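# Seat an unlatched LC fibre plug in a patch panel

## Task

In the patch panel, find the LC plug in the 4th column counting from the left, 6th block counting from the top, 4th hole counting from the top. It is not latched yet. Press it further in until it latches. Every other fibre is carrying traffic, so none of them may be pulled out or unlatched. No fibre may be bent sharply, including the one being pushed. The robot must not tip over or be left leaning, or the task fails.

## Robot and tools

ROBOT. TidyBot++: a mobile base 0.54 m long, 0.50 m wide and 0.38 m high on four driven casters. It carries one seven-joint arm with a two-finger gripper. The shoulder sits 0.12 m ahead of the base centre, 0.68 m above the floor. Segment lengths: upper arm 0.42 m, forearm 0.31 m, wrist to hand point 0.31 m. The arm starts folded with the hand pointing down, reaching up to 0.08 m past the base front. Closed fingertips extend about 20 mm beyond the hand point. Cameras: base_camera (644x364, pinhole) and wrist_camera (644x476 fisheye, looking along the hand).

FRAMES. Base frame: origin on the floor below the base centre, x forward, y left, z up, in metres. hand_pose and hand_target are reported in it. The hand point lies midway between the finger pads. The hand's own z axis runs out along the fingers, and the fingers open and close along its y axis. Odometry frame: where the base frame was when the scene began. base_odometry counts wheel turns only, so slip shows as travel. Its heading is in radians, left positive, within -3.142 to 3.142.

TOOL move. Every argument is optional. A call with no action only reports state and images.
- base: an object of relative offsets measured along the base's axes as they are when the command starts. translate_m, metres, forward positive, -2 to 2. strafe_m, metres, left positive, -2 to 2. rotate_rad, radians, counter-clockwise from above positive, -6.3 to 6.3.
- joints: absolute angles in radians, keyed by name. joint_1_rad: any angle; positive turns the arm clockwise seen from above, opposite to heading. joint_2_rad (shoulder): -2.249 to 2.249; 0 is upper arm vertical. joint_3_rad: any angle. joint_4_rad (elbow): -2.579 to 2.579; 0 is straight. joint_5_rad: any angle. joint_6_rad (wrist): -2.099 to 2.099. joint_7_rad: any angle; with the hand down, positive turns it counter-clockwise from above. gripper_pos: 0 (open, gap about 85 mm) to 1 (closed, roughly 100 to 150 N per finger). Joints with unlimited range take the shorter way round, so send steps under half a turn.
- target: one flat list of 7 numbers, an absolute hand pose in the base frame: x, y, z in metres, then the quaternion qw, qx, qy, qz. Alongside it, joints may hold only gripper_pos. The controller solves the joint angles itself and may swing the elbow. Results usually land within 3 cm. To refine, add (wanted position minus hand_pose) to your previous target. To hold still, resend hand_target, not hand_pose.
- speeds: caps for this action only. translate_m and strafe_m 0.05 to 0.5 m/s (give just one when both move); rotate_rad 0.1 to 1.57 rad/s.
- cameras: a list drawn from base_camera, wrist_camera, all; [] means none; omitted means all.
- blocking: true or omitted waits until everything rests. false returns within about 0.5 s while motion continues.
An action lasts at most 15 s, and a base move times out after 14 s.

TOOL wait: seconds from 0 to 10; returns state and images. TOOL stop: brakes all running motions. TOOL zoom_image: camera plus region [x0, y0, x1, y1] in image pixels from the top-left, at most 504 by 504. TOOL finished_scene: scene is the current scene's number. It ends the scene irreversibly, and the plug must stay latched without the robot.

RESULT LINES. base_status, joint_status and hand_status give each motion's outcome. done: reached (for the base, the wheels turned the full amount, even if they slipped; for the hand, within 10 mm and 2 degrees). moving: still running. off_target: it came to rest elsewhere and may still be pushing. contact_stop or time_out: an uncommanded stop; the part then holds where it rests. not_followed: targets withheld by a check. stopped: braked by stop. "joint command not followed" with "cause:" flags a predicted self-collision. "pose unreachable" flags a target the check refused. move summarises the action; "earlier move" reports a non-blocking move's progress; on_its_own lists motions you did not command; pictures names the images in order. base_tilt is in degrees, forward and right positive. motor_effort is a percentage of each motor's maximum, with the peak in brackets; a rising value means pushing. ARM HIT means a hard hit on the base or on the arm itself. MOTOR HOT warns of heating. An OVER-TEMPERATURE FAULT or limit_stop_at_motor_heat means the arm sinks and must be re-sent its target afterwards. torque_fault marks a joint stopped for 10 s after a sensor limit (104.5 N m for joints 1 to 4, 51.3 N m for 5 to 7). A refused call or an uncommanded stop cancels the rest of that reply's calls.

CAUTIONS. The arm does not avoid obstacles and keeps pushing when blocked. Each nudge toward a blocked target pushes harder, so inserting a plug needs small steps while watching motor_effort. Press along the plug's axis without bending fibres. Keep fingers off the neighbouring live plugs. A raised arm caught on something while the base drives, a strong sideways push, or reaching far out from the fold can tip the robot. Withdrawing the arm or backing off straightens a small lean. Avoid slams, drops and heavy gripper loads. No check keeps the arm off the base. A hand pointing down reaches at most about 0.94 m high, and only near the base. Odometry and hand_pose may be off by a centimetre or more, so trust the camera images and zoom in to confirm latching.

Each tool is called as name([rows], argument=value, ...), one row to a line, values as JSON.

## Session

move(joints={"joint_1_rad":0.0,"joint_2_rad":-0.7,"joint_3_rad":3.16,"joint_4_rad":-2.26,"joint_5_rad":0.01,"joint_6_rad":0.08,"joint_7_rad":1.55,"gripper_pos":0.9}, cameras=["wrist_camera"])

zoom_image(camera="wrist_camera", region=[200, 150, 500, 400])

Scene clock: 1.90 s.
move: done
base_odometry: x=+0.000 y=+0.000 heading=+0.000
base_tilt: forward=+0.0 right=-0.3
base_status: not commanded
joint_positions: joint_1_rad=+0.019 joint_2_rad=-0.693 joint_3_rad=+3.146 joint_4_rad=-2.267 joint_5_rad=+0.010 joint_6_rad=+0.011 joint_7_rad=+1.577 gripper_pos=+0.900
joint_status: all done
motor_effort: joint_1_rad=+1(1) joint_2_rad=+2(5) joint_3_rad=+0(1) joint_4_rad=+21(22) joint_5_rad=+0(1) joint_6_rad=+8(8) joint_7_rad=+1(2)
hand_pose: x=+0.4759 y=-0.0072 z=+1.0066 quat_wxyz=(+0.012, +0.705, -0.003, +0.709) (m; base frame)
hand_target: x=+0.4724 y=-0.0076 z=+1.0353 quat_wxyz=(-0.003, +0.674, -0.012, +0.738) (m; base frame)
hand_status: not commanded
pictures: wrist_camera
camera_calibration:
wrist_camera: T_world_to_cam=[[-0.0275036, -0.999526, 0.0138398, -0.0124819], [0.0256121, -0.0145452, -0.999566, 1.05244], [0.999294, -0.0271372, 0.026, -0.367978], [0, 0, 0, 1]] pos_world=[0.340419, -0.00715404, 1.06172]

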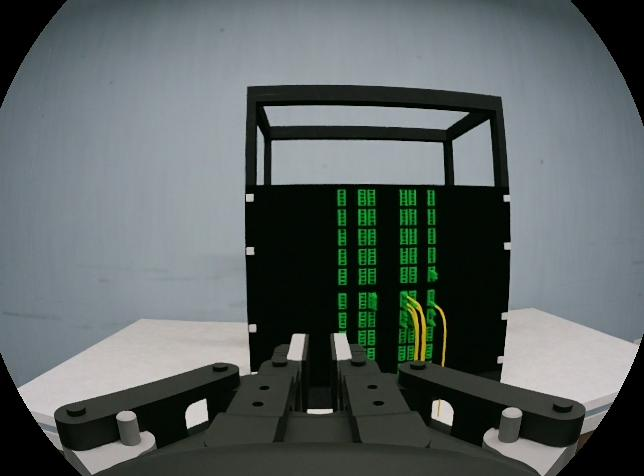

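Scaled by 1.680.

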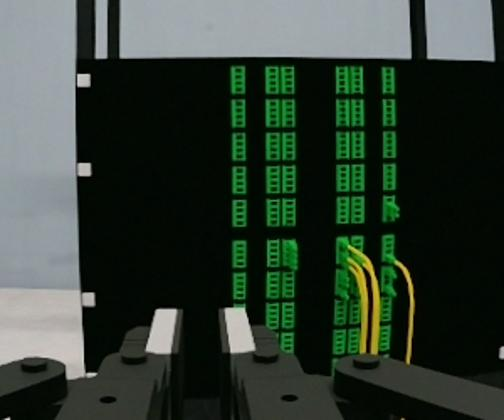

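zoom_image(camera="wrist_camera", region=[230, 180, 270, 380])

zoom_image(camera="wrist_camera", region=[480, 180, 520, 380])

zoom_image(camera="wrist_camera", region=[370, 270, 460, 360])

Scaled by 2.520.

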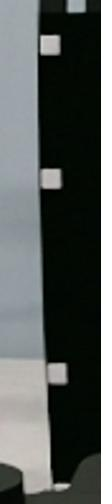

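Scaled by 2.520.

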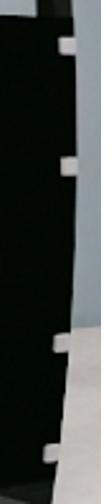

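Scaled by 5.600.

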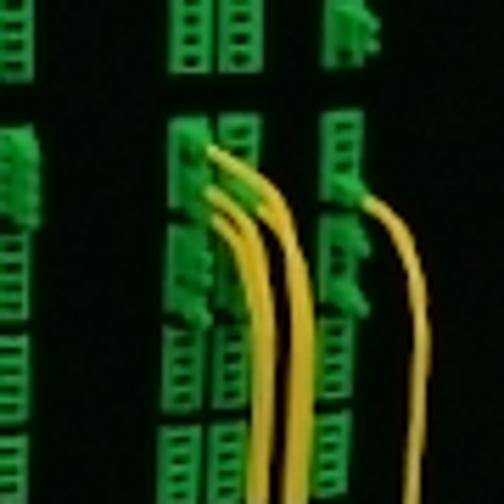

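move(base={"translate_m":0.25,"strafe_m":-0.172}, joints={"joint_1_rad":-0.02,"joint_2_rad":-0.409,"joint_3_rad":3.16,"joint_4_rad":-2.283,"joint_5_rad":0.0,"joint_6_rad":0.35,"joint_7_rad":1.56}, speeds={"translate_m":0.2}, cameras=["wrist_camera"])

zoom_image(camera="wrist_camera", region=[260, 290, 380, 410])

Scene clock: 21.23 s.
move: done
base_odometry: x=+0.250 y=-0.172 heading=+0.000
base_tilt: forward=+0.0 right=-0.3
base_status: done
joint_positions: joint_1_rad=-0.002 joint_2_rad=-0.417 joint_3_rad=+3.146 joint_4_rad=-2.267 joint_5_rad=+0.010 joint_6_rad=+0.283 joint_7_rad=+1.577 gripper_pos=+0.900
joint_status: all done
motor_effort: joint_1_rad=+1(1) joint_2_rad=-6(9) joint_3_rad=+0(1) joint_4_rad=+21(22) joint_5_rad=+0(1) joint_6_rad=+8(10) joint_7_rad=+1(1)
hand_pose: x=+0.5622 y=+0.0005 z=+0.9808 quat_wxyz=(+0.005, +0.706, +0.005, +0.708) (m; base frame)
hand_target: x=+0.5629 y=+0.0005 z=+0.9886 quat_wxyz=(-0.008, +0.690, -0.005, +0.723) (m; base frame)
hand_status: not commanded
pictures: wrist_camera
camera_calibration:
wrist_camera: T_world_to_cam=[[-0.00568596, -0.999885, 0.01407, -0.0145817], [0.0222689, -0.0141933, -0.999651, 1.02649], [0.999736, -0.00537066, 0.022347, -0.449995], [0, 0, 0, 1]] pos_world=[0.426935, -0.00242753, 1.03639]

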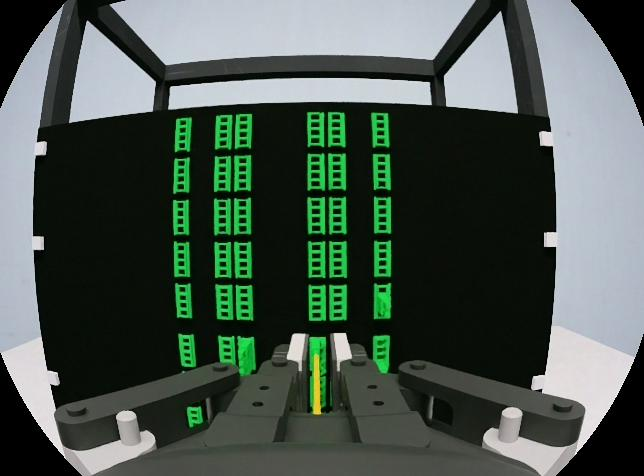

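Scaled by 4.200.

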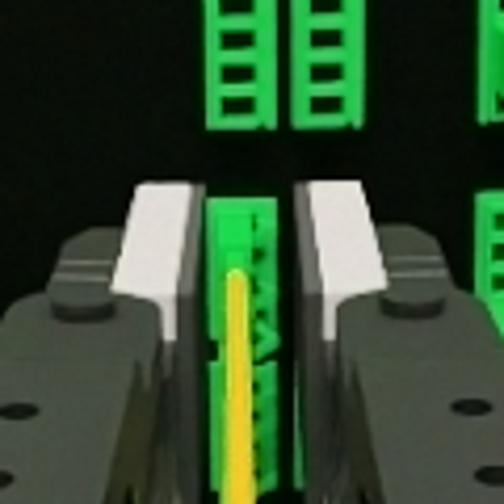

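move(joints={"gripper_pos":0.3}, cameras=["wrist_camera"])

zoom_image(camera="wrist_camera", region=[280, 320, 380, 420])

Scene clock: 28.13 s.
move: done
base_odometry: x=+0.250 y=-0.172 heading=+0.000
base_tilt: forward=+0.0 right=-0.3
base_status: not commanded
joint_positions: joint_1_rad=-0.002 joint_2_rad=-0.417 joint_3_rad=+3.146 joint_4_rad=-2.267 joint_5_rad=+0.010 joint_6_rad=+0.284 joint_7_rad=+1.577 gripper_pos=+0.300
joint_status: all done
motor_effort: joint_1_rad=+1(1) joint_2_rad=-6(7) joint_3_rad=+0(0) joint_4_rad=+21(21) joint_5_rad=+0(0) joint_6_rad=+8(8) joint_7_rad=+0(1)
hand_pose: x=+0.5622 y=+0.0005 z=+0.9811 quat_wxyz=(+0.005, +0.706, +0.005, +0.709) (m; base frame)
hand_target: x=+0.5629 y=+0.0005 z=+0.9886 quat_wxyz=(-0.008, +0.690, -0.005, +0.723) (m; base frame)
hand_status: not commanded
pictures: wrist_camera
camera_calibration:
wrist_camera: T_world_to_cam=[[-0.00569237, -0.999885, 0.0140644, -0.0145746], [0.0232427, -0.0141931, -0.999629, 1.02622], [0.999714, -0.00536337, 0.0233208, -0.450944], [0, 0, 0, 1]] pos_world=[0.42688, -0.00242626, 1.03656]

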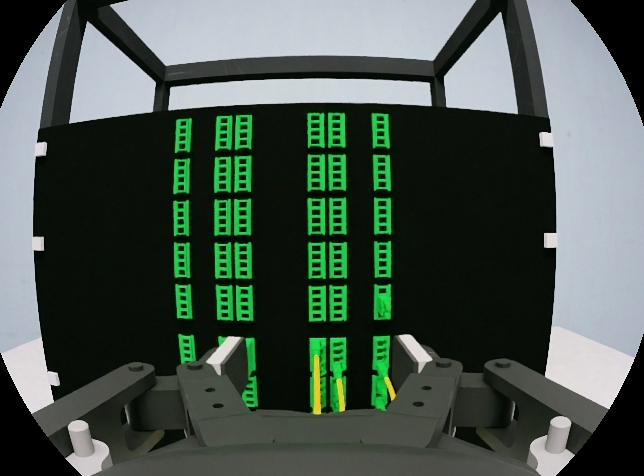

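Scaled by 5.040.

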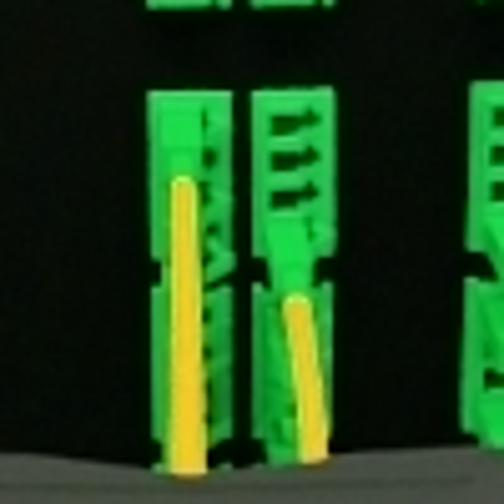

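move(joints={"joint_6_rad":-0.02}, cameras=["wrist_camera"])

zoom_image(camera="wrist_camera", region=[280, 230, 380, 330])

Scene clock: 44.03 s.
move: done
base_odometry: x=+0.250 y=-0.172 heading=+0.000
base_tilt: forward=+0.0 right=-0.3
base_status: not commanded
joint_positions: joint_1_rad=-0.002 joint_2_rad=-0.415 joint_3_rad=+3.146 joint_4_rad=-2.274 joint_5_rad=+0.010 joint_6_rad=-0.002 joint_7_rad=+1.577 gripper_pos=+0.300
joint_status: all done
motor_effort: joint_1_rad=+0(1) joint_2_rad=-6(7) joint_3_rad=+0(1) joint_4_rad=+20(23) joint_5_rad=+0(0) joint_6_rad=+8(9) joint_7_rad=+0(1)
hand_pose: x=+0.5490 y=-0.0002 z=+0.8887 quat_wxyz=(+0.005, +0.802, +0.005, +0.598) (m; base frame)
hand_target: x=+0.5471 y=+0.0013 z=+0.8752 quat_wxyz=(-0.007, +0.812, -0.005, +0.584) (m; base frame)
hand_status: not commanded
pictures: wrist_camera
camera_calibration:
wrist_camera: T_world_to_cam=[[-0.00346586, -0.999875, 0.0154423, -0.0164435], [-0.267178, -0.0139551, -0.963546, 1.06153], [0.963641, -0.00746537, -0.267096, -0.157744], [0, 0, 0, 1]] pos_world=[0.43557, -0.00280519, 0.980959]

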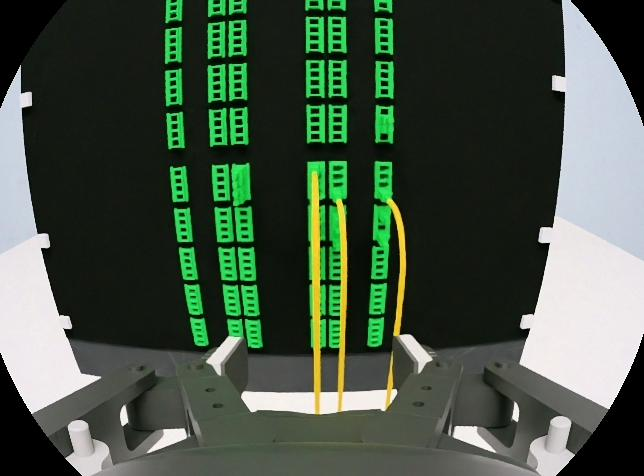

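Scaled by 5.040.

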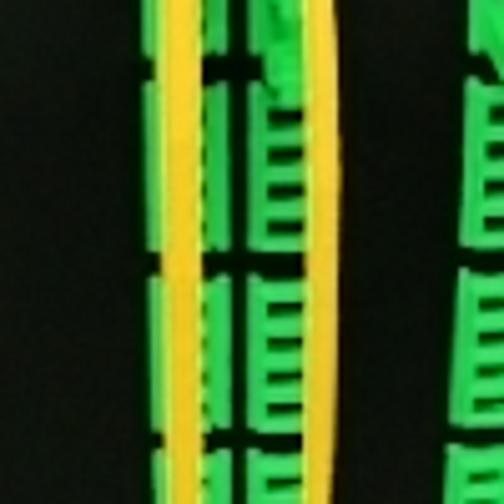

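zoom_image(camera="wrist_camera", region=[290, 150, 370, 230])

Scaled by 6.300.

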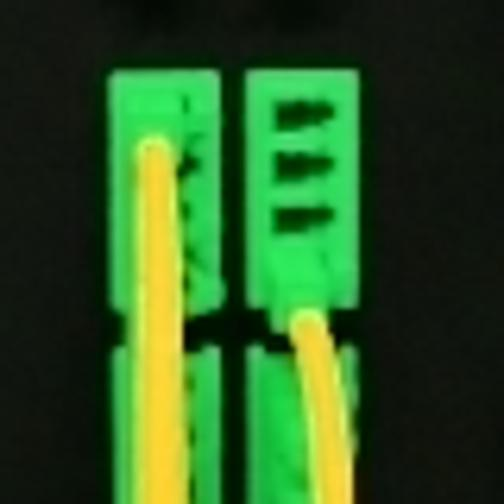

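move(joints={"joint_1_rad":-0.02,"joint_2_rad":-0.342,"joint_3_rad":3.16,"joint_4_rad":-2.415,"joint_5_rad":0.0,"joint_6_rad":0.54,"joint_7_rad":1.56,"gripper_pos":0.9}, base={"strafe_m":0.0015}, cameras=["wrist_camera"])

zoom_image(camera="wrist_camera", region=[270, 290, 370, 390])

Scene clock: 61.70 s.
move: done
base_odometry: x=+0.250 y=-0.171 heading=+0.000
base_tilt: forward=+0.0 right=-0.3
base_status: done
joint_positions: joint_1_rad=-0.002 joint_2_rad=-0.360 joint_3_rad=+3.147 joint_4_rad=-2.386 joint_5_rad=+0.010 joint_6_rad=+0.472 joint_7_rad=+1.577 gripper_pos=+0.900
joint_status: all done
motor_effort: joint_1_rad=+0(1) joint_2_rad=-7(8) joint_3_rad=+0(2) joint_4_rad=+20(22) joint_5_rad=+0(1) joint_6_rad=+8(9) joint_7_rad=+1(1)
hand_pose: x=+0.5644 y=+0.0011 z=+0.9425 quat_wxyz=(+0.004, +0.701, +0.005, +0.713) (m; base frame)
hand_target: x=+0.5647 y=+0.0009 z=+0.9387 quat_wxyz=(-0.007, +0.694, -0.005, +0.720) (m; base frame)
hand_status: not commanded
pictures: wrist_camera
camera_calibration:
wrist_camera: T_world_to_cam=[[-0.00414987, -0.999901, 0.0134398, -0.0136757], [0.0353905, -0.0135783, -0.999281, 0.980381], [0.999365, -0.00367125, 0.0354433, -0.463439], [0, 0, 0, 1]] pos_world=[0.428391, -0.00206381, 0.996286]

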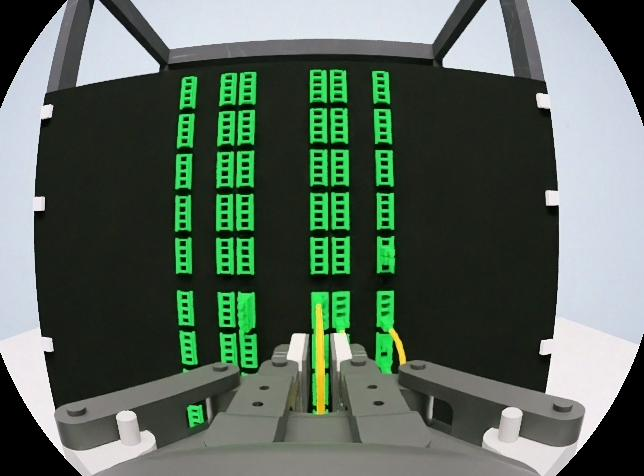

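Scaled by 5.040.

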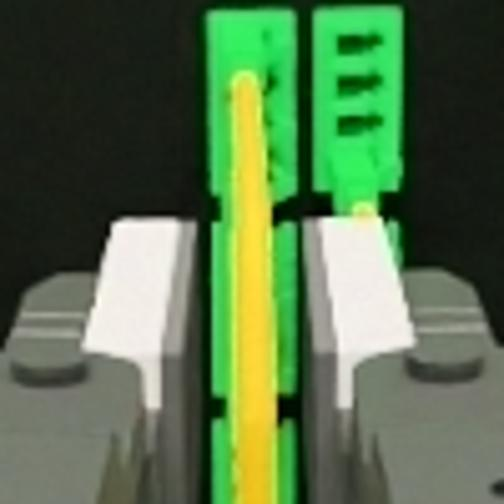

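move(joints={"joint_1_rad":-0.02,"joint_2_rad":-0.325,"joint_3_rad":3.16,"joint_4_rad":-2.445,"joint_5_rad":0.0,"joint_6_rad":0.585,"joint_7_rad":1.56}, base={"translate_m":0.055}, speeds={"translate_m":0.05}, cameras=["wrist_camera"])

zoom_image(camera="wrist_camera", region=[270, 280, 380, 390])

Scene clock: 71.00 s.
move: done
base_odometry: x=+0.305 y=-0.171 heading=+0.000
base_tilt: forward=+0.0 right=-0.2
base_status: done
joint_positions: joint_1_rad=-0.002 joint_2_rad=-0.339 joint_3_rad=+3.147 joint_4_rad=-2.419 joint_5_rad=+0.010 joint_6_rad=+0.524 joint_7_rad=+1.577 gripper_pos=+0.900
joint_status: all done
motor_effort: joint_1_rad=+1(1) joint_2_rad=-7(9) joint_3_rad=+0(1) joint_4_rad=+19(21) joint_5_rad=+0(1) joint_6_rad=+8(9) joint_7_rad=+0(1)
hand_pose: x=+0.5649 y=+0.0013 z=+0.9299 quat_wxyz=(+0.004, +0.702, +0.005, +0.712) (m; base frame)
hand_target: x=+0.5641 y=+0.0010 z=+0.9276 quat_wxyz=(-0.007, +0.694, -0.005, +0.720) (m; base frame)
hand_status: not commanded
pictures: wrist_camera
camera_calibration:
wrist_camera: T_world_to_cam=[[-0.00365194, -0.999905, 0.013321, -0.0134777], [0.033584, -0.0134362, -0.999346, 0.96894], [0.999429, -0.00320218, 0.0336299, -0.461877], [0, 0, 0, 1]] pos_world=[0.429024, -0.00193661, 0.984018]

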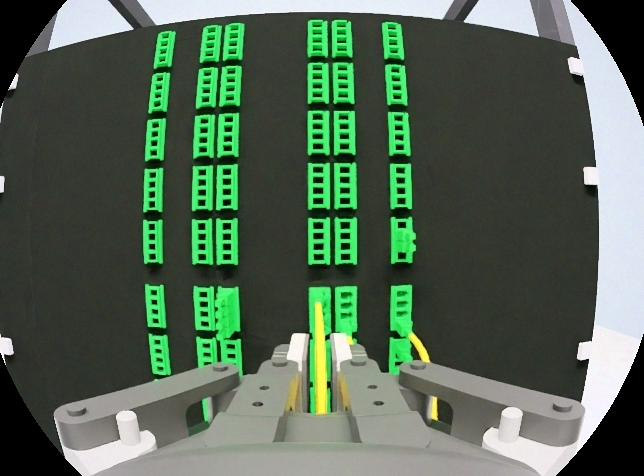

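Scaled by 4.582.

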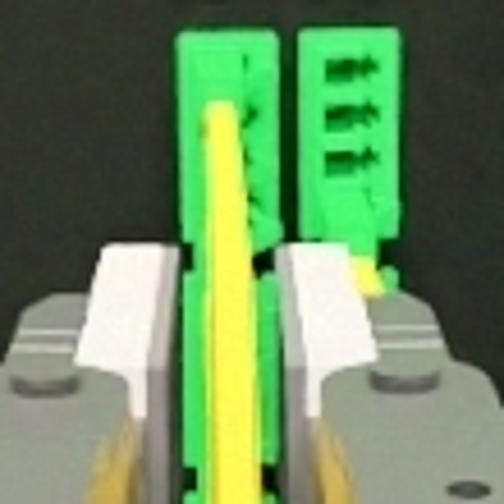

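move(joints={"joint_6_rad":0.598}, base={"translate_m":0.025}, speeds={"translate_m":0.05}, cameras=["wrist_camera"])

zoom_image(camera="wrist_camera", region=[270, 290, 370, 390])

Scene clock: 85.87 s.
move: done
base_odometry: x=+0.330 y=-0.171 heading=+0.000
base_tilt: forward=+0.0 right=-0.2
base_status: done
joint_positions: joint_1_rad=-0.002 joint_2_rad=-0.338 joint_3_rad=+3.147 joint_4_rad=-2.420 joint_5_rad=+0.010 joint_6_rad=+0.541 joint_7_rad=+1.577 gripper_pos=+0.900
joint_status: all done
motor_effort: joint_1_rad=+0(1) joint_2_rad=-7(8) joint_3_rad=+0(1) joint_4_rad=+19(21) joint_5_rad=+0(0) joint_6_rad=+8(9) joint_7_rad=+1(1)
hand_pose: x=+0.5649 y=+0.0013 z=+0.9343 quat_wxyz=(+0.004, +0.696, +0.005, +0.718) (m; base frame)
hand_target: x=+0.5639 y=+0.0010 z=+0.9317 quat_wxyz=(-0.007, +0.690, -0.005, +0.724) (m; base frame)
hand_status: not commanded
pictures: wrist_camera
camera_calibration:
wrist_camera: T_world_to_cam=[[-0.00376383, -0.999906, 0.0132162, -0.0133514], [0.0489236, -0.0133846, -0.998713, 0.964058], [0.998795, -0.0031124, 0.0489694, -0.476006], [0, 0, 0, 1]] pos_world=[0.428217, -0.00192807, 0.986303]

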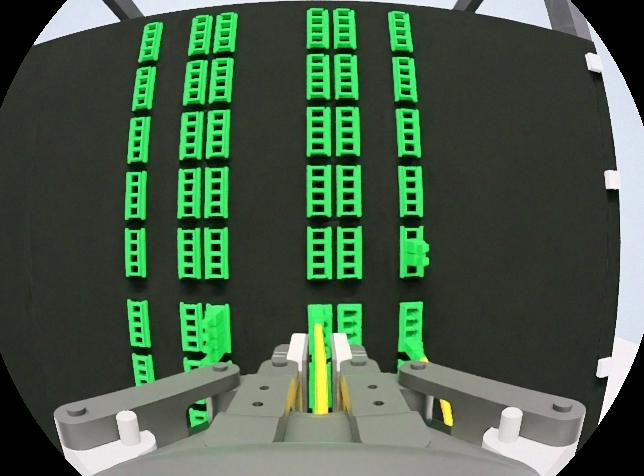

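Scaled by 5.040.

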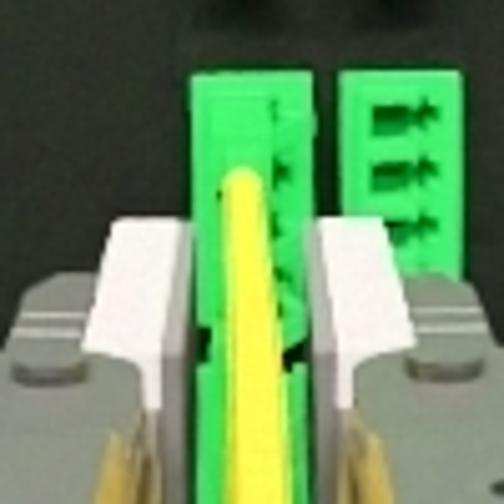

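move(base={"translate_m":0.0145}, speeds={"translate_m":0.05}, cameras=["wrist_camera"])

zoom_image(camera="wrist_camera", region=[270, 300, 370, 400])

Scene clock: 92.63 s.
move: done
base_odometry: x=+0.345 y=-0.171 heading=+0.000
base_tilt: forward=+0.0 right=-0.3
base_status: done
joint_positions: joint_1_rad=-0.002 joint_2_rad=-0.337 joint_3_rad=+3.147 joint_4_rad=-2.420 joint_5_rad=+0.010 joint_6_rad=+0.545 joint_7_rad=+1.577 gripper_pos=+0.900
joint_status: not commanded
motor_effort: joint_1_rad=+1(1) joint_2_rad=-7(8) joint_3_rad=+0(1) joint_4_rad=+19(20) joint_5_rad=+0(0) joint_6_rad=+7(8) joint_7_rad=+0(1)
hand_pose: x=+0.5650 y=+0.0013 z=+0.9349 quat_wxyz=(+0.004, +0.696, +0.005, +0.718) (m; base frame)
hand_target: x=+0.5639 y=+0.0010 z=+0.9317 quat_wxyz=(-0.007, +0.690, -0.005, +0.724) (m; base frame)
hand_status: not commanded
pictures: wrist_camera
camera_calibration:
wrist_camera: T_world_to_cam=[[-0.00377176, -0.999906, 0.0131991, -0.0133296], [0.0514567, -0.0133758, -0.998586, 0.963081], [0.998668, -0.00308724, 0.0515023, -0.478402], [0, 0, 0, 1]] pos_world=[0.428158, -0.0019233, 0.986534]

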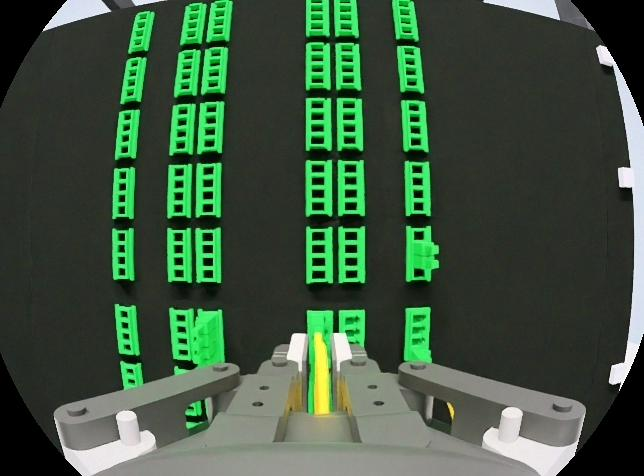

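Scaled by 5.040.

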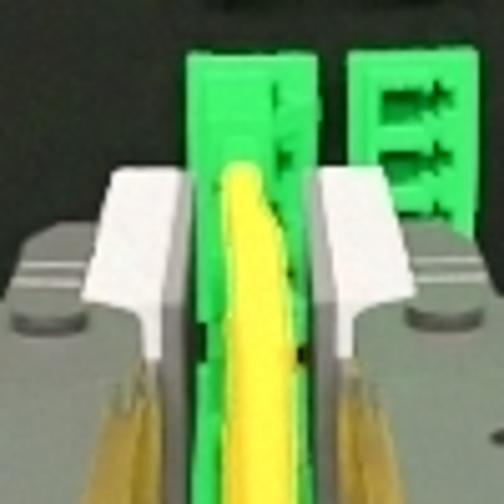

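move(joints={"gripper_pos":0.945}, cameras=["wrist_camera"])

zoom_image(camera="wrist_camera", region=[270, 300, 370, 400])

Scene clock: 96.60 s.
move: done
base_odometry: x=+0.345 y=-0.171 heading=+0.000
base_tilt: forward=-0.1 right=-0.3
base_status: not commanded
joint_positions: joint_1_rad=-0.003 joint_2_rad=-0.337 joint_3_rad=+3.147 joint_4_rad=-2.420 joint_5_rad=+0.010 joint_6_rad=+0.545 joint_7_rad=+1.577 gripper_pos=+0.944
joint_status: all done
motor_effort: joint_1_rad=+0(1) joint_2_rad=-7(7) joint_3_rad=+0(1) joint_4_rad=+19(19) joint_5_rad=+0(1) joint_6_rad=+7(8) joint_7_rad=+0(1)
hand_pose: x=+0.5650 y=+0.0017 z=+0.9349 quat_wxyz=(+0.003, +0.696, +0.006, +0.718) (m; base frame)
hand_target: x=+0.5639 y=+0.0010 z=+0.9317 quat_wxyz=(-0.007, +0.690, -0.005, +0.724) (m; base frame)
hand_status: not commanded
pictures: wrist_camera
camera_calibration:
wrist_camera: T_world_to_cam=[[-0.00303713, -0.999908, 0.0131991, -0.013417], [0.0514665, -0.013338, -0.998586, 0.96308], [0.99867, -0.00235352, 0.0515023, -0.478403], [0, 0, 0, 1]] pos_world=[0.428159, -0.00169616, 0.986534]

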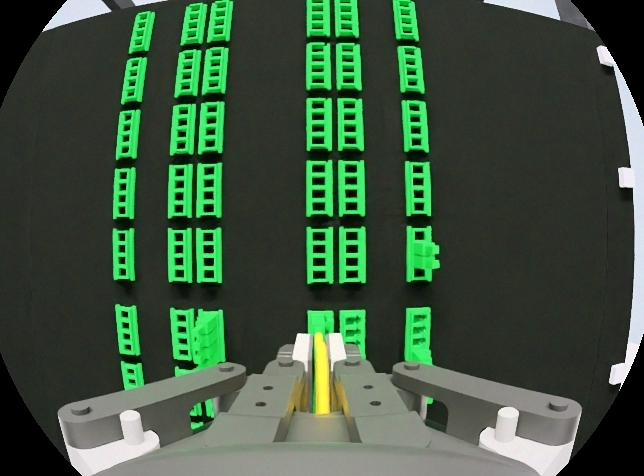

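Scaled by 5.040.

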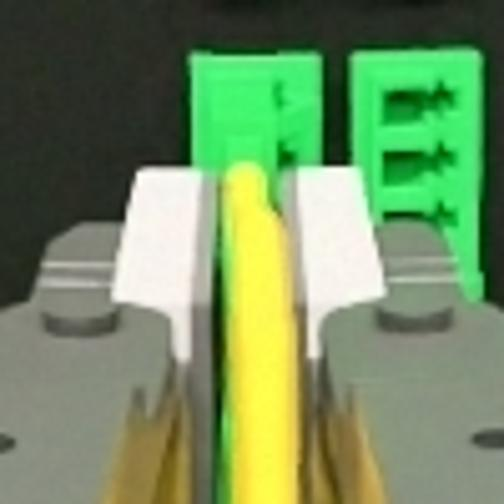

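move(joints={"gripper_pos":0.963}, cameras=["wrist_camera"])

zoom_image(camera="wrist_camera", region=[270, 300, 370, 400])

Scene clock: 101.00 s.
move: done
base_odometry: x=+0.345 y=-0.171 heading=+0.000
base_tilt: forward=+0.0 right=-0.4
base_status: not commanded
joint_positions: joint_1_rad=-0.004 joint_2_rad=-0.337 joint_3_rad=+3.147 joint_4_rad=-2.420 joint_5_rad=+0.010 joint_6_rad=+0.545 joint_7_rad=+1.577 gripper_pos=+0.958
joint_status: all done
motor_effort: joint_1_rad=+0(1) joint_2_rad=-8(8) joint_3_rad=+0(1) joint_4_rad=+20(20) joint_5_rad=+0(1) joint_6_rad=+8(8) joint_7_rad=+0(1)
hand_pose: x=+0.5650 y=+0.0022 z=+0.9349 quat_wxyz=(+0.003, +0.696, +0.006, +0.718) (m; base frame)
hand_target: x=+0.5639 y=+0.0010 z=+0.9317 quat_wxyz=(-0.007, +0.690, -0.005, +0.724) (m; base frame)
hand_status: not commanded
pictures: wrist_camera
camera_calibration:
wrist_camera: T_world_to_cam=[[-0.00192004, -0.999911, 0.0131992, -0.0135499], [0.051452, -0.0132805, -0.998587, 0.963079], [0.998674, -0.0012382, 0.0514729, -0.478371], [0, 0, 0, 1]] pos_world=[0.428158, -0.00135088, 0.986521]

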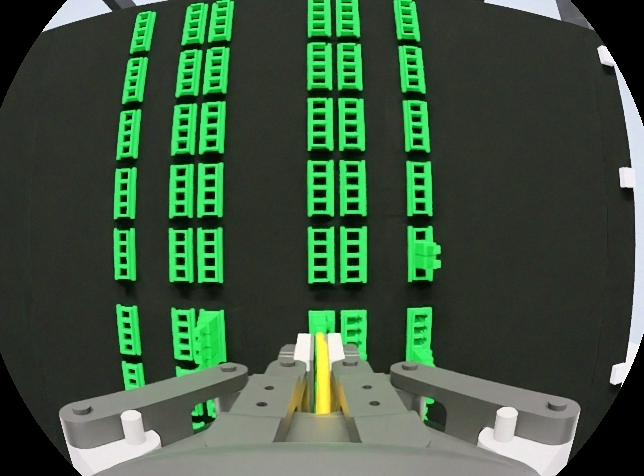

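Scaled by 5.040.

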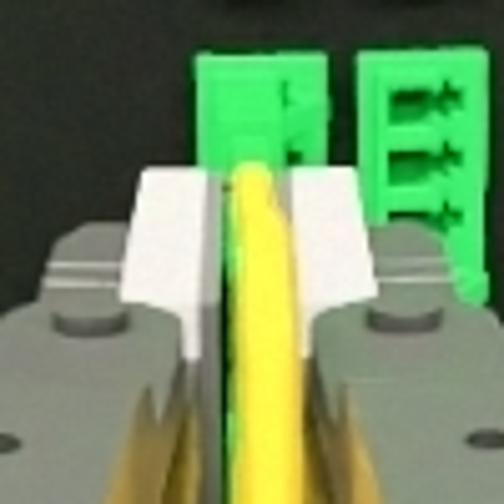

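move(base={"strafe_m":0.001}, joints={"gripper_pos":0.968}, cameras=["wrist_camera"])

zoom_image(camera="wrist_camera", region=[280, 310, 360, 390])

Scene clock: 108.67 s.
move: done
base_odometry: x=+0.345 y=-0.170 heading=+0.000
base_tilt: forward=-0.1 right=-0.3
base_status: done
joint_positions: joint_1_rad=-0.005 joint_2_rad=-0.337 joint_3_rad=+3.148 joint_4_rad=-2.420 joint_5_rad=+0.010 joint_6_rad=+0.545 joint_7_rad=+1.577 gripper_pos=+0.963
joint_status: all done
motor_effort: joint_1_rad=+0(1) joint_2_rad=-7(8) joint_3_rad=-1(2) joint_4_rad=+20(20) joint_5_rad=+0(1) joint_6_rad=+8(8) joint_7_rad=+0(1)
hand_pose: x=+0.5650 y=+0.0017 z=+0.9349 quat_wxyz=(+0.003, +0.696, +0.006, +0.718) (m; base frame)
hand_target: x=+0.5639 y=+0.0010 z=+0.9317 quat_wxyz=(-0.007, +0.690, -0.005, +0.724) (m; base frame)
hand_status: not commanded
pictures: wrist_camera
camera_calibration:
wrist_camera: T_world_to_cam=[[-0.00265382, -0.999914, 0.0128491, -0.0132239], [0.0514409, -0.0129686, -0.998592, 0.963087], [0.998673, -0.00198912, 0.0514709, -0.478381], [0, 0, 0, 1]] pos_world=[0.428169, -0.00168439, 0.986524]

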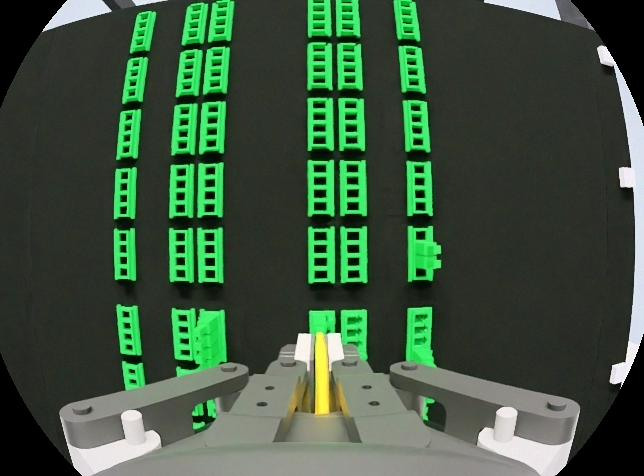

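Scaled by 6.300.

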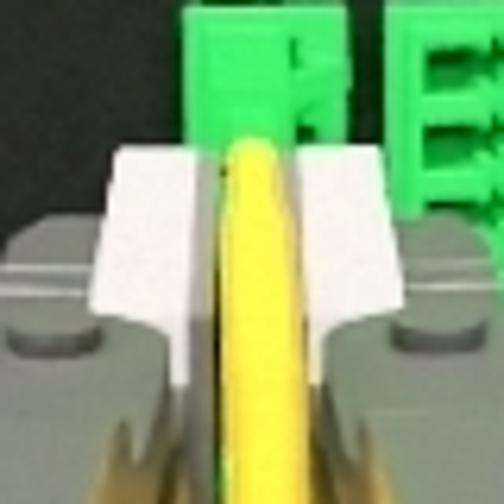

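move(base={"translate_m":0.006}, speeds={"translate_m":0.05}, cameras=[])

move(base={"translate_m":0.004}, speeds={"translate_m":0.05}, cameras=["wrist_camera"])

zoom_image(camera="wrist_camera", region=[280, 310, 360, 390])

Scene clock: 113.60 s.
move: done
base_odometry: x=+0.351 y=-0.170 heading=-0.001
base_tilt: forward=-0.1 right=-0.3
base_status: done
joint_positions: joint_1_rad=-0.005 joint_2_rad=-0.342 joint_3_rad=+3.148 joint_4_rad=-2.425 joint_5_rad=+0.010 joint_6_rad=+0.545 joint_7_rad=+1.577 gripper_pos=+0.963
joint_status: not commanded
motor_effort: joint_1_rad=+0(1) joint_2_rad=-5(7) joint_3_rad=+0(1) joint_4_rad=+20(22) joint_5_rad=+0(1) joint_6_rad=+7(8) joint_7_rad=+0(1)
hand_pose: x=+0.5632 y=+0.0019 z=+0.9346 quat_wxyz=(+0.003, +0.695, +0.006, +0.719) (m; base frame)
hand_target: x=+0.5639 y=+0.0010 z=+0.9317 quat_wxyz=(-0.007, +0.690, -0.005, +0.724) (m; base frame)
hand_status: not commanded
pictures: none
No camera images: "cameras" was empty.

Scene clock: 114.27 s.
move: done
base_odometry: x=+0.355 y=-0.170 heading=-0.001
base_tilt: forward=-0.1 right=-0.3
base_status: done
joint_positions: joint_1_rad=-0.005 joint_2_rad=-0.351 joint_3_rad=+3.148 joint_4_rad=-2.433 joint_5_rad=+0.010 joint_6_rad=+0.548 joint_7_rad=+1.577 gripper_pos=+0.963
joint_status: not commanded
motor_effort: joint_1_rad=+0(1) joint_2_rad=-3(6) joint_3_rad=-1(2) joint_4_rad=+20(24) joint_5_rad=+0(1) joint_6_rad=+7(8) joint_7_rad=+0(1)
hand_pose: x=+0.5597 y=+0.0018 z=+0.9344 quat_wxyz=(+0.003, +0.694, +0.006, +0.720) (m; base frame)
hand_target: x=+0.5639 y=+0.0010 z=+0.9317 quat_wxyz=(-0.007, +0.690, -0.005, +0.724) (m; base frame)
hand_status: not commanded
pictures: wrist_camera
camera_calibration:
wrist_camera: T_world_to_cam=[[-0.00241565, -0.999916, 0.0127179, -0.0131343], [0.0553705, -0.0128322, -0.998383, 0.96047], [0.998463, -0.00170755, 0.0553968, -0.476638], [0, 0, 0, 1]] pos_world=[0.422692, -0.00162215, 0.985489]

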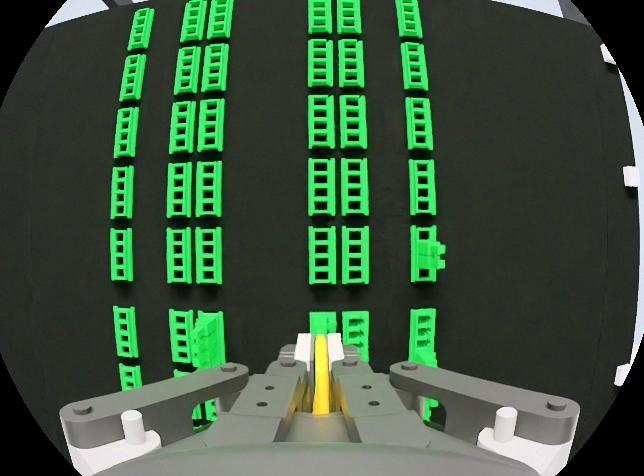

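Scaled by 6.300.

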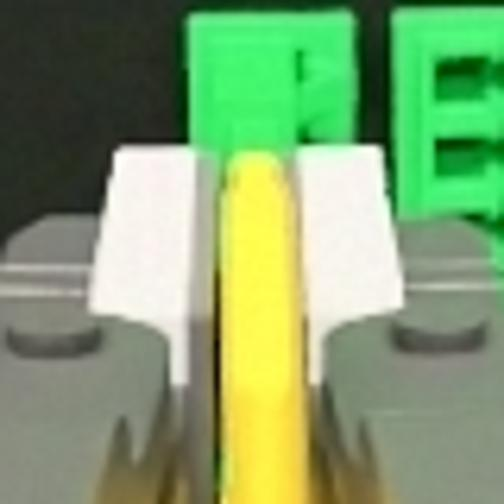

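move(base={"translate_m":0.006}, speeds={"translate_m":0.05}, cameras=[])

move(base={"translate_m":-0.011}, speeds={"translate_m":0.05}, cameras=["wrist_camera"])

zoom_image(camera="wrist_camera", region=[280, 290, 380, 390])

Scene clock: 121.37 s.
move: done
base_odometry: x=+0.361 y=-0.170 heading=-0.001
base_tilt: forward=+0.0 right=-0.3
base_status: done
joint_positions: joint_1_rad=-0.005 joint_2_rad=-0.364 joint_3_rad=+3.148 joint_4_rad=-2.446 joint_5_rad=+0.010 joint_6_rad=+0.553 joint_7_rad=+1.577 gripper_pos=+0.963
joint_status: not commanded
motor_effort: joint_1_rad=+0(1) joint_2_rad=+1(8) joint_3_rad=-1(2) joint_4_rad=+21(25) joint_5_rad=+0(1) joint_6_rad=+6(8) joint_7_rad=+0(1)
hand_pose: x=+0.5546 y=+0.0017 z=+0.9342 quat_wxyz=(+0.003, +0.692, +0.005, +0.722) (m; base frame)
hand_target: x=+0.5639 y=+0.0010 z=+0.9317 quat_wxyz=(-0.007, +0.690, -0.005, +0.724) (m; base frame)
hand_status: not commanded
pictures: none
No camera images: "cameras" was empty.

Scene clock: 122.03 s.
move: done
base_odometry: x=+0.349 y=-0.170 heading=-0.001
base_tilt: forward=+0.0 right=-0.3
base_status: done
joint_positions: joint_1_rad=-0.005 joint_2_rad=-0.338 joint_3_rad=+3.148 joint_4_rad=-2.428 joint_5_rad=+0.010 joint_6_rad=+0.557 joint_7_rad=+1.577 gripper_pos=+0.963
joint_status: not commanded
motor_effort: joint_1_rad=+0(1) joint_2_rad=-5(7) joint_3_rad=+0(1) joint_4_rad=+17(20) joint_5_rad=+0(1) joint_6_rad=+6(7) joint_7_rad=+0(1)
hand_pose: x=+0.5635 y=+0.0017 z=+0.9343 quat_wxyz=(+0.003, +0.694, +0.006, +0.720) (m; base frame)
hand_target: x=+0.5639 y=+0.0010 z=+0.9317 quat_wxyz=(-0.007, +0.690, -0.005, +0.724) (m; base frame)
hand_status: not commanded
pictures: wrist_camera
camera_calibration:
wrist_camera: T_world_to_cam=[[-0.00268165, -0.999917, 0.0126239, -0.0130255], [0.0562961, -0.0127549, -0.998333, 0.959569], [0.998411, -0.0019665, 0.0563256, -0.481259], [0, 0, 0, 1]] pos_world=[0.426439, -0.0017316, 0.985241]

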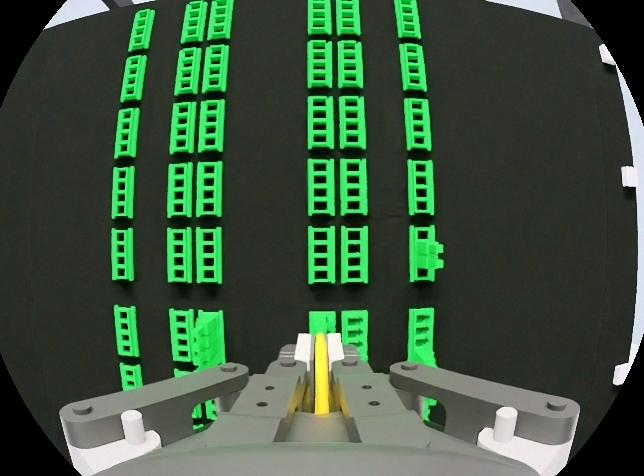

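Scaled by 5.040.

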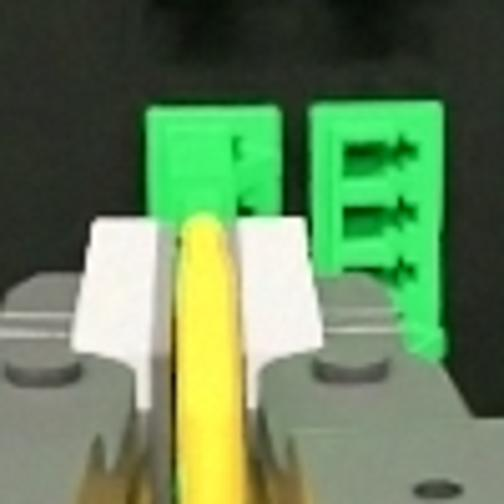

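move(joints={"gripper_pos":0.91}, cameras=[])

move(base={"translate_m":-0.1}, speeds={"translate_m":0.08}, cameras=["wrist_camera"])

zoom_image(camera="wrist_camera", region=[270, 270, 390, 390])

Scene clock: 125.53 s.
move: done
base_odometry: x=+0.350 y=-0.170 heading=-0.001
base_tilt: forward=+0.0 right=-0.3
base_status: not commanded
joint_positions: joint_1_rad=-0.010 joint_2_rad=-0.338 joint_3_rad=+3.149 joint_4_rad=-2.428 joint_5_rad=+0.010 joint_6_rad=+0.558 joint_7_rad=+1.577 gripper_pos=+0.910
joint_status: all done
motor_effort: joint_1_rad=+0(3) joint_2_rad=-6(6) joint_3_rad=-1(2) joint_4_rad=+18(19) joint_5_rad=+0(2) joint_6_rad=+7(7) joint_7_rad=+0(1)
hand_pose: x=+0.5635 y=+0.0035 z=+0.9345 quat_wxyz=(+0.002, +0.694, +0.007, +0.720) (m; base frame)
hand_target: x=+0.5639 y=+0.0010 z=+0.9317 quat_wxyz=(-0.007, +0.690, -0.005, +0.724) (m; base frame)
hand_status: not commanded
pictures: none
No camera images: "cameras" was empty.

Scene clock: 127.30 s.
move: done
base_odometry: x=+0.249 y=-0.170 heading=-0.001
base_tilt: forward=+0.0 right=-0.3
base_status: done
joint_positions: joint_1_rad=-0.011 joint_2_rad=-0.336 joint_3_rad=+3.149 joint_4_rad=-2.430 joint_5_rad=+0.010 joint_6_rad=+0.558 joint_7_rad=+1.577 gripper_pos=+0.910
joint_status: not commanded
motor_effort: joint_1_rad=+0(2) joint_2_rad=-7(8) joint_3_rad=+0(2) joint_4_rad=+19(20) joint_5_rad=+0(1) joint_6_rad=+8(9) joint_7_rad=+0(1)
hand_pose: x=+0.5638 y=+0.0039 z=+0.9326 quat_wxyz=(+0.001, +0.695, +0.007, +0.719) (m; base frame)
hand_target: x=+0.5639 y=+0.0010 z=+0.9317 quat_wxyz=(-0.007, +0.690, -0.005, +0.724) (m; base frame)
hand_status: not commanded
pictures: wrist_camera
camera_calibration:
wrist_camera: T_world_to_cam=[[0.00243879, -0.999921, 0.0123478, -0.0134424], [0.053331, -0.0122003, -0.998502, 0.959758], [0.998574, 0.00309366, 0.053297, -0.478788], [0, 0, 0, 1]] pos_world=[0.426953, -0.000250869, 0.984005]

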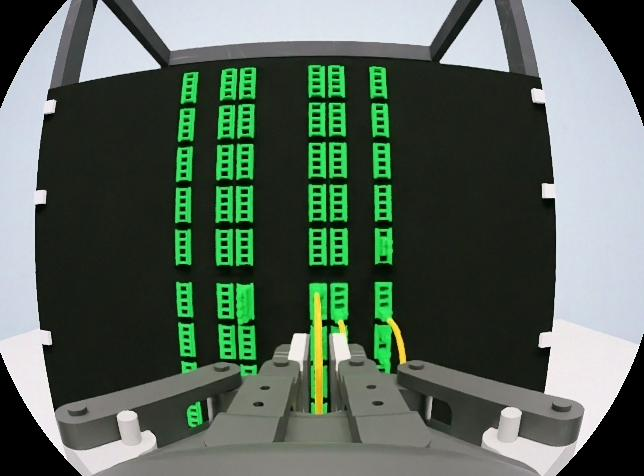

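Scaled by 4.200.

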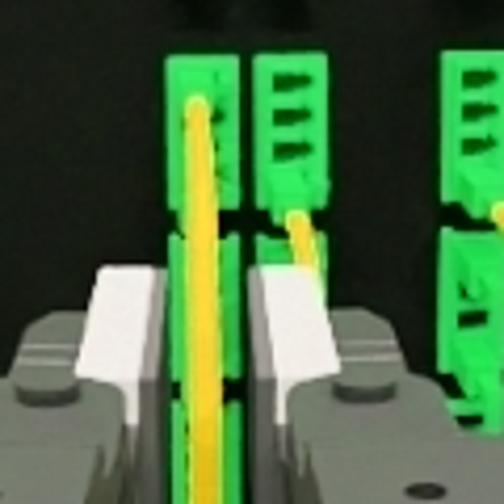

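move(base={"translate_m":-0.06,"strafe_m":0.0}, cameras=[])

move(base={"strafe_m":0.2}, cameras=["wrist_camera"])

zoom_image(camera="wrist_camera", region=[430, 240, 520, 330])

Scene clock: 136.83 s.
move: done
base_odometry: x=+0.189 y=-0.170 heading=-0.001
base_tilt: forward=-0.1 right=-0.3
base_status: done
joint_positions: joint_1_rad=-0.011 joint_2_rad=-0.335 joint_3_rad=+3.149 joint_4_rad=-2.430 joint_5_rad=+0.010 joint_6_rad=+0.558 joint_7_rad=+1.577 gripper_pos=+0.910
joint_status: not commanded
motor_effort: joint_1_rad=+1(1) joint_2_rad=-7(10) joint_3_rad=+0(1) joint_4_rad=+20(20) joint_5_rad=+0(1) joint_6_rad=+8(9) joint_7_rad=+1(1)
hand_pose: x=+0.5641 y=+0.0039 z=+0.9321 quat_wxyz=(+0.001, +0.695, +0.007, +0.719) (m; base frame)
hand_target: x=+0.5639 y=+0.0010 z=+0.9317 quat_wxyz=(-0.007, +0.690, -0.005, +0.724) (m; base frame)
hand_status: not commanded
pictures: none
No camera images: "cameras" was empty.

Scene clock: 138.47 s.
move: done
base_odometry: x=+0.189 y=+0.031 heading=-0.001
base_tilt: forward=+0.1 right=-0.2
base_status: done
joint_positions: joint_1_rad=-0.011 joint_2_rad=-0.335 joint_3_rad=+3.150 joint_4_rad=-2.430 joint_5_rad=+0.010 joint_6_rad=+0.558 joint_7_rad=+1.577 gripper_pos=+0.910
joint_status: not commanded
motor_effort: joint_1_rad=+0(2) joint_2_rad=-7(8) joint_3_rad=+0(3) joint_4_rad=+19(20) joint_5_rad=+0(1) joint_6_rad=+8(8) joint_7_rad=+1(1)
hand_pose: x=+0.5641 y=+0.0037 z=+0.9321 quat_wxyz=(+0.001, +0.695, +0.007, +0.719) (m; base frame)
hand_target: x=+0.5639 y=+0.0010 z=+0.9317 quat_wxyz=(-0.007, +0.690, -0.005, +0.724) (m; base frame)
hand_status: not commanded
pictures: wrist_camera
camera_calibration:
wrist_camera: T_world_to_cam=[[0.00209902, -0.999923, 0.0121936, -0.0132968], [0.0521512, -0.0120676, -0.998566, 0.959944], [0.998637, 0.00273192, 0.0521218, -0.478], [0, 0, 0, 1]] pos_world=[0.427314, -0.000405733, 0.983644]

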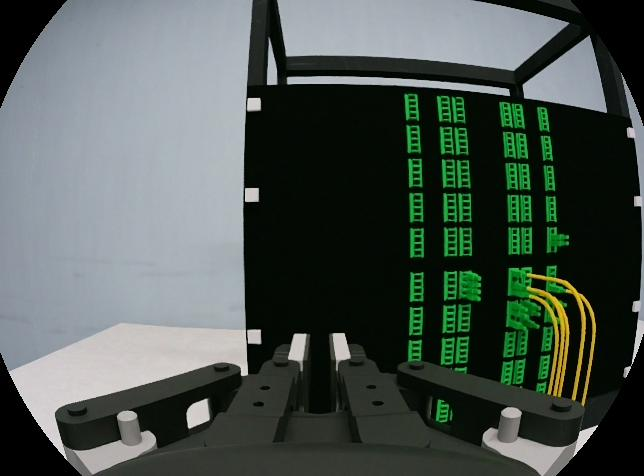

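Scaled by 5.600.

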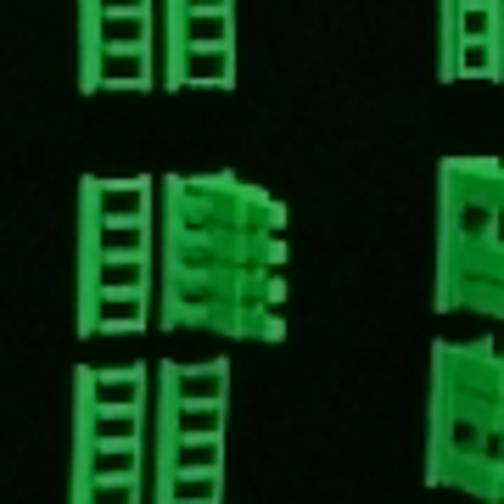

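zoom_image(camera="wrist_camera", region=[500, 255, 570, 325])

Scaled by 7.200.

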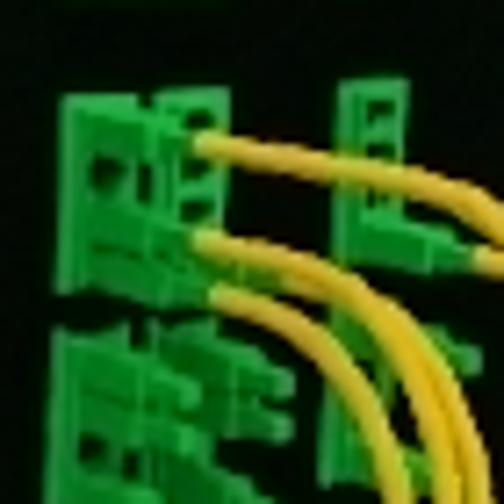

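zoom_image(camera="wrist_camera", region=[505, 263, 540, 298])

Scaled by 14.400.

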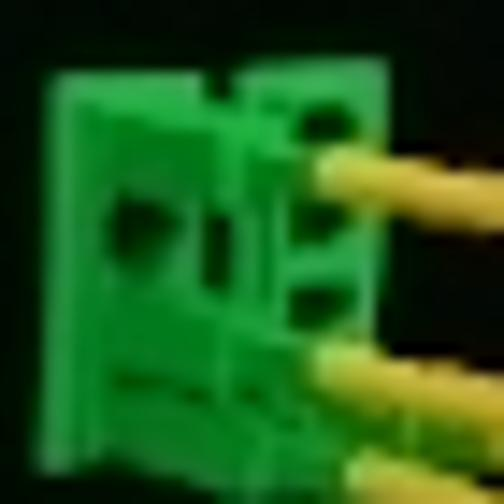

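move(base={"strafe_m":-0.2044}, joints={"joint_6_rad":0.512}, cameras=[])

move(base={"translate_m":0.11}, speeds={"translate_m":0.1}, cameras=["wrist_camera"])

zoom_image(camera="wrist_camera", region=[270, 270, 390, 390])

Scene clock: 162.23 s.
move: done
base_odometry: x=+0.189 y=-0.174 heading=+0.000
base_tilt: forward=+0.1 right=-0.4
base_status: done
joint_positions: joint_1_rad=-0.011 joint_2_rad=-0.333 joint_3_rad=+3.150 joint_4_rad=-2.430 joint_5_rad=+0.010 joint_6_rad=+0.507 joint_7_rad=+1.577 gripper_pos=+0.910
joint_status: all done
motor_effort: joint_1_rad=+0(1) joint_2_rad=-8(9) joint_3_rad=-1(2) joint_4_rad=+19(21) joint_5_rad=+0(1) joint_6_rad=+8(9) joint_7_rad=+0(1)
hand_pose: x=+0.5645 y=+0.0033 z=+0.9156 quat_wxyz=(+0.001, +0.714, +0.007, +0.700) (m; base frame)
hand_target: x=+0.5641 y=+0.0012 z=+0.9049 quat_wxyz=(-0.007, +0.720, -0.005, +0.694) (m; base frame)
hand_status: not commanded
pictures: none
No camera images: "cameras" was empty.

Scene clock: 163.90 s.
move: done
base_odometry: x=+0.299 y=-0.174 heading=+0.000
base_tilt: forward=+0.0 right=-0.3
base_status: done
joint_positions: joint_1_rad=-0.011 joint_2_rad=-0.332 joint_3_rad=+3.150 joint_4_rad=-2.430 joint_5_rad=+0.010 joint_6_rad=+0.507 joint_7_rad=+1.577 gripper_pos=+0.910
joint_status: not commanded
motor_effort: joint_1_rad=+1(1) joint_2_rad=-8(10) joint_3_rad=+0(1) joint_4_rad=+20(21) joint_5_rad=+0(0) joint_6_rad=+8(9) joint_7_rad=+0(1)
hand_pose: x=+0.5648 y=+0.0033 z=+0.9150 quat_wxyz=(+0.001, +0.714, +0.007, +0.700) (m; base frame)
hand_target: x=+0.5641 y=+0.0012 z=+0.9049 quat_wxyz=(-0.007, +0.720, -0.005, +0.694) (m; base frame)
hand_status: not commanded
pictures: wrist_camera
camera_calibration:
wrist_camera: T_world_to_cam=[[0.00193976, -0.999922, 0.0123294, -0.0134861], [-0.00152536, -0.0123324, -0.999923, 0.974394], [0.999997, 0.0019208, -0.00154917, -0.429447], [0, 0, 0, 1]] pos_world=[0.430958, -0.000643599, 0.973819]

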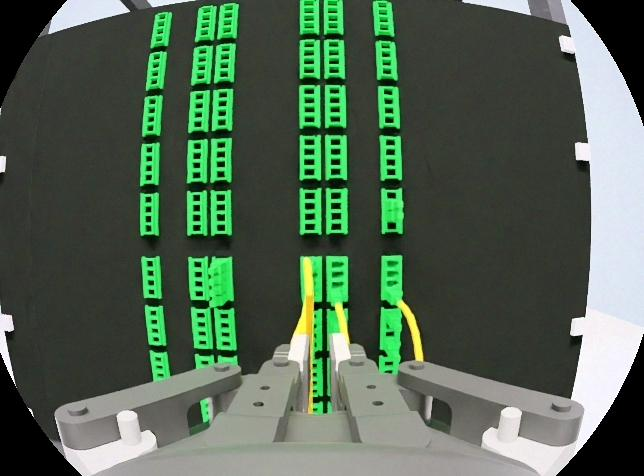

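Scaled by 4.200.

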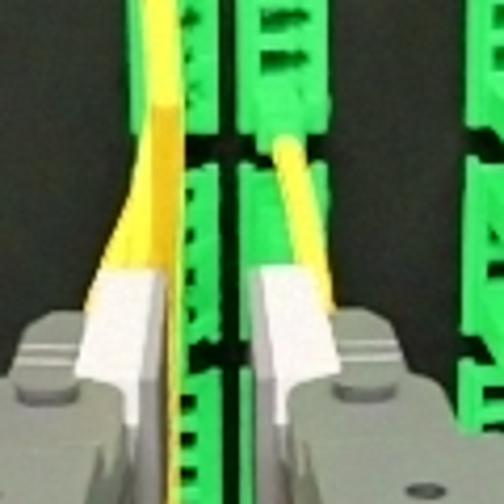

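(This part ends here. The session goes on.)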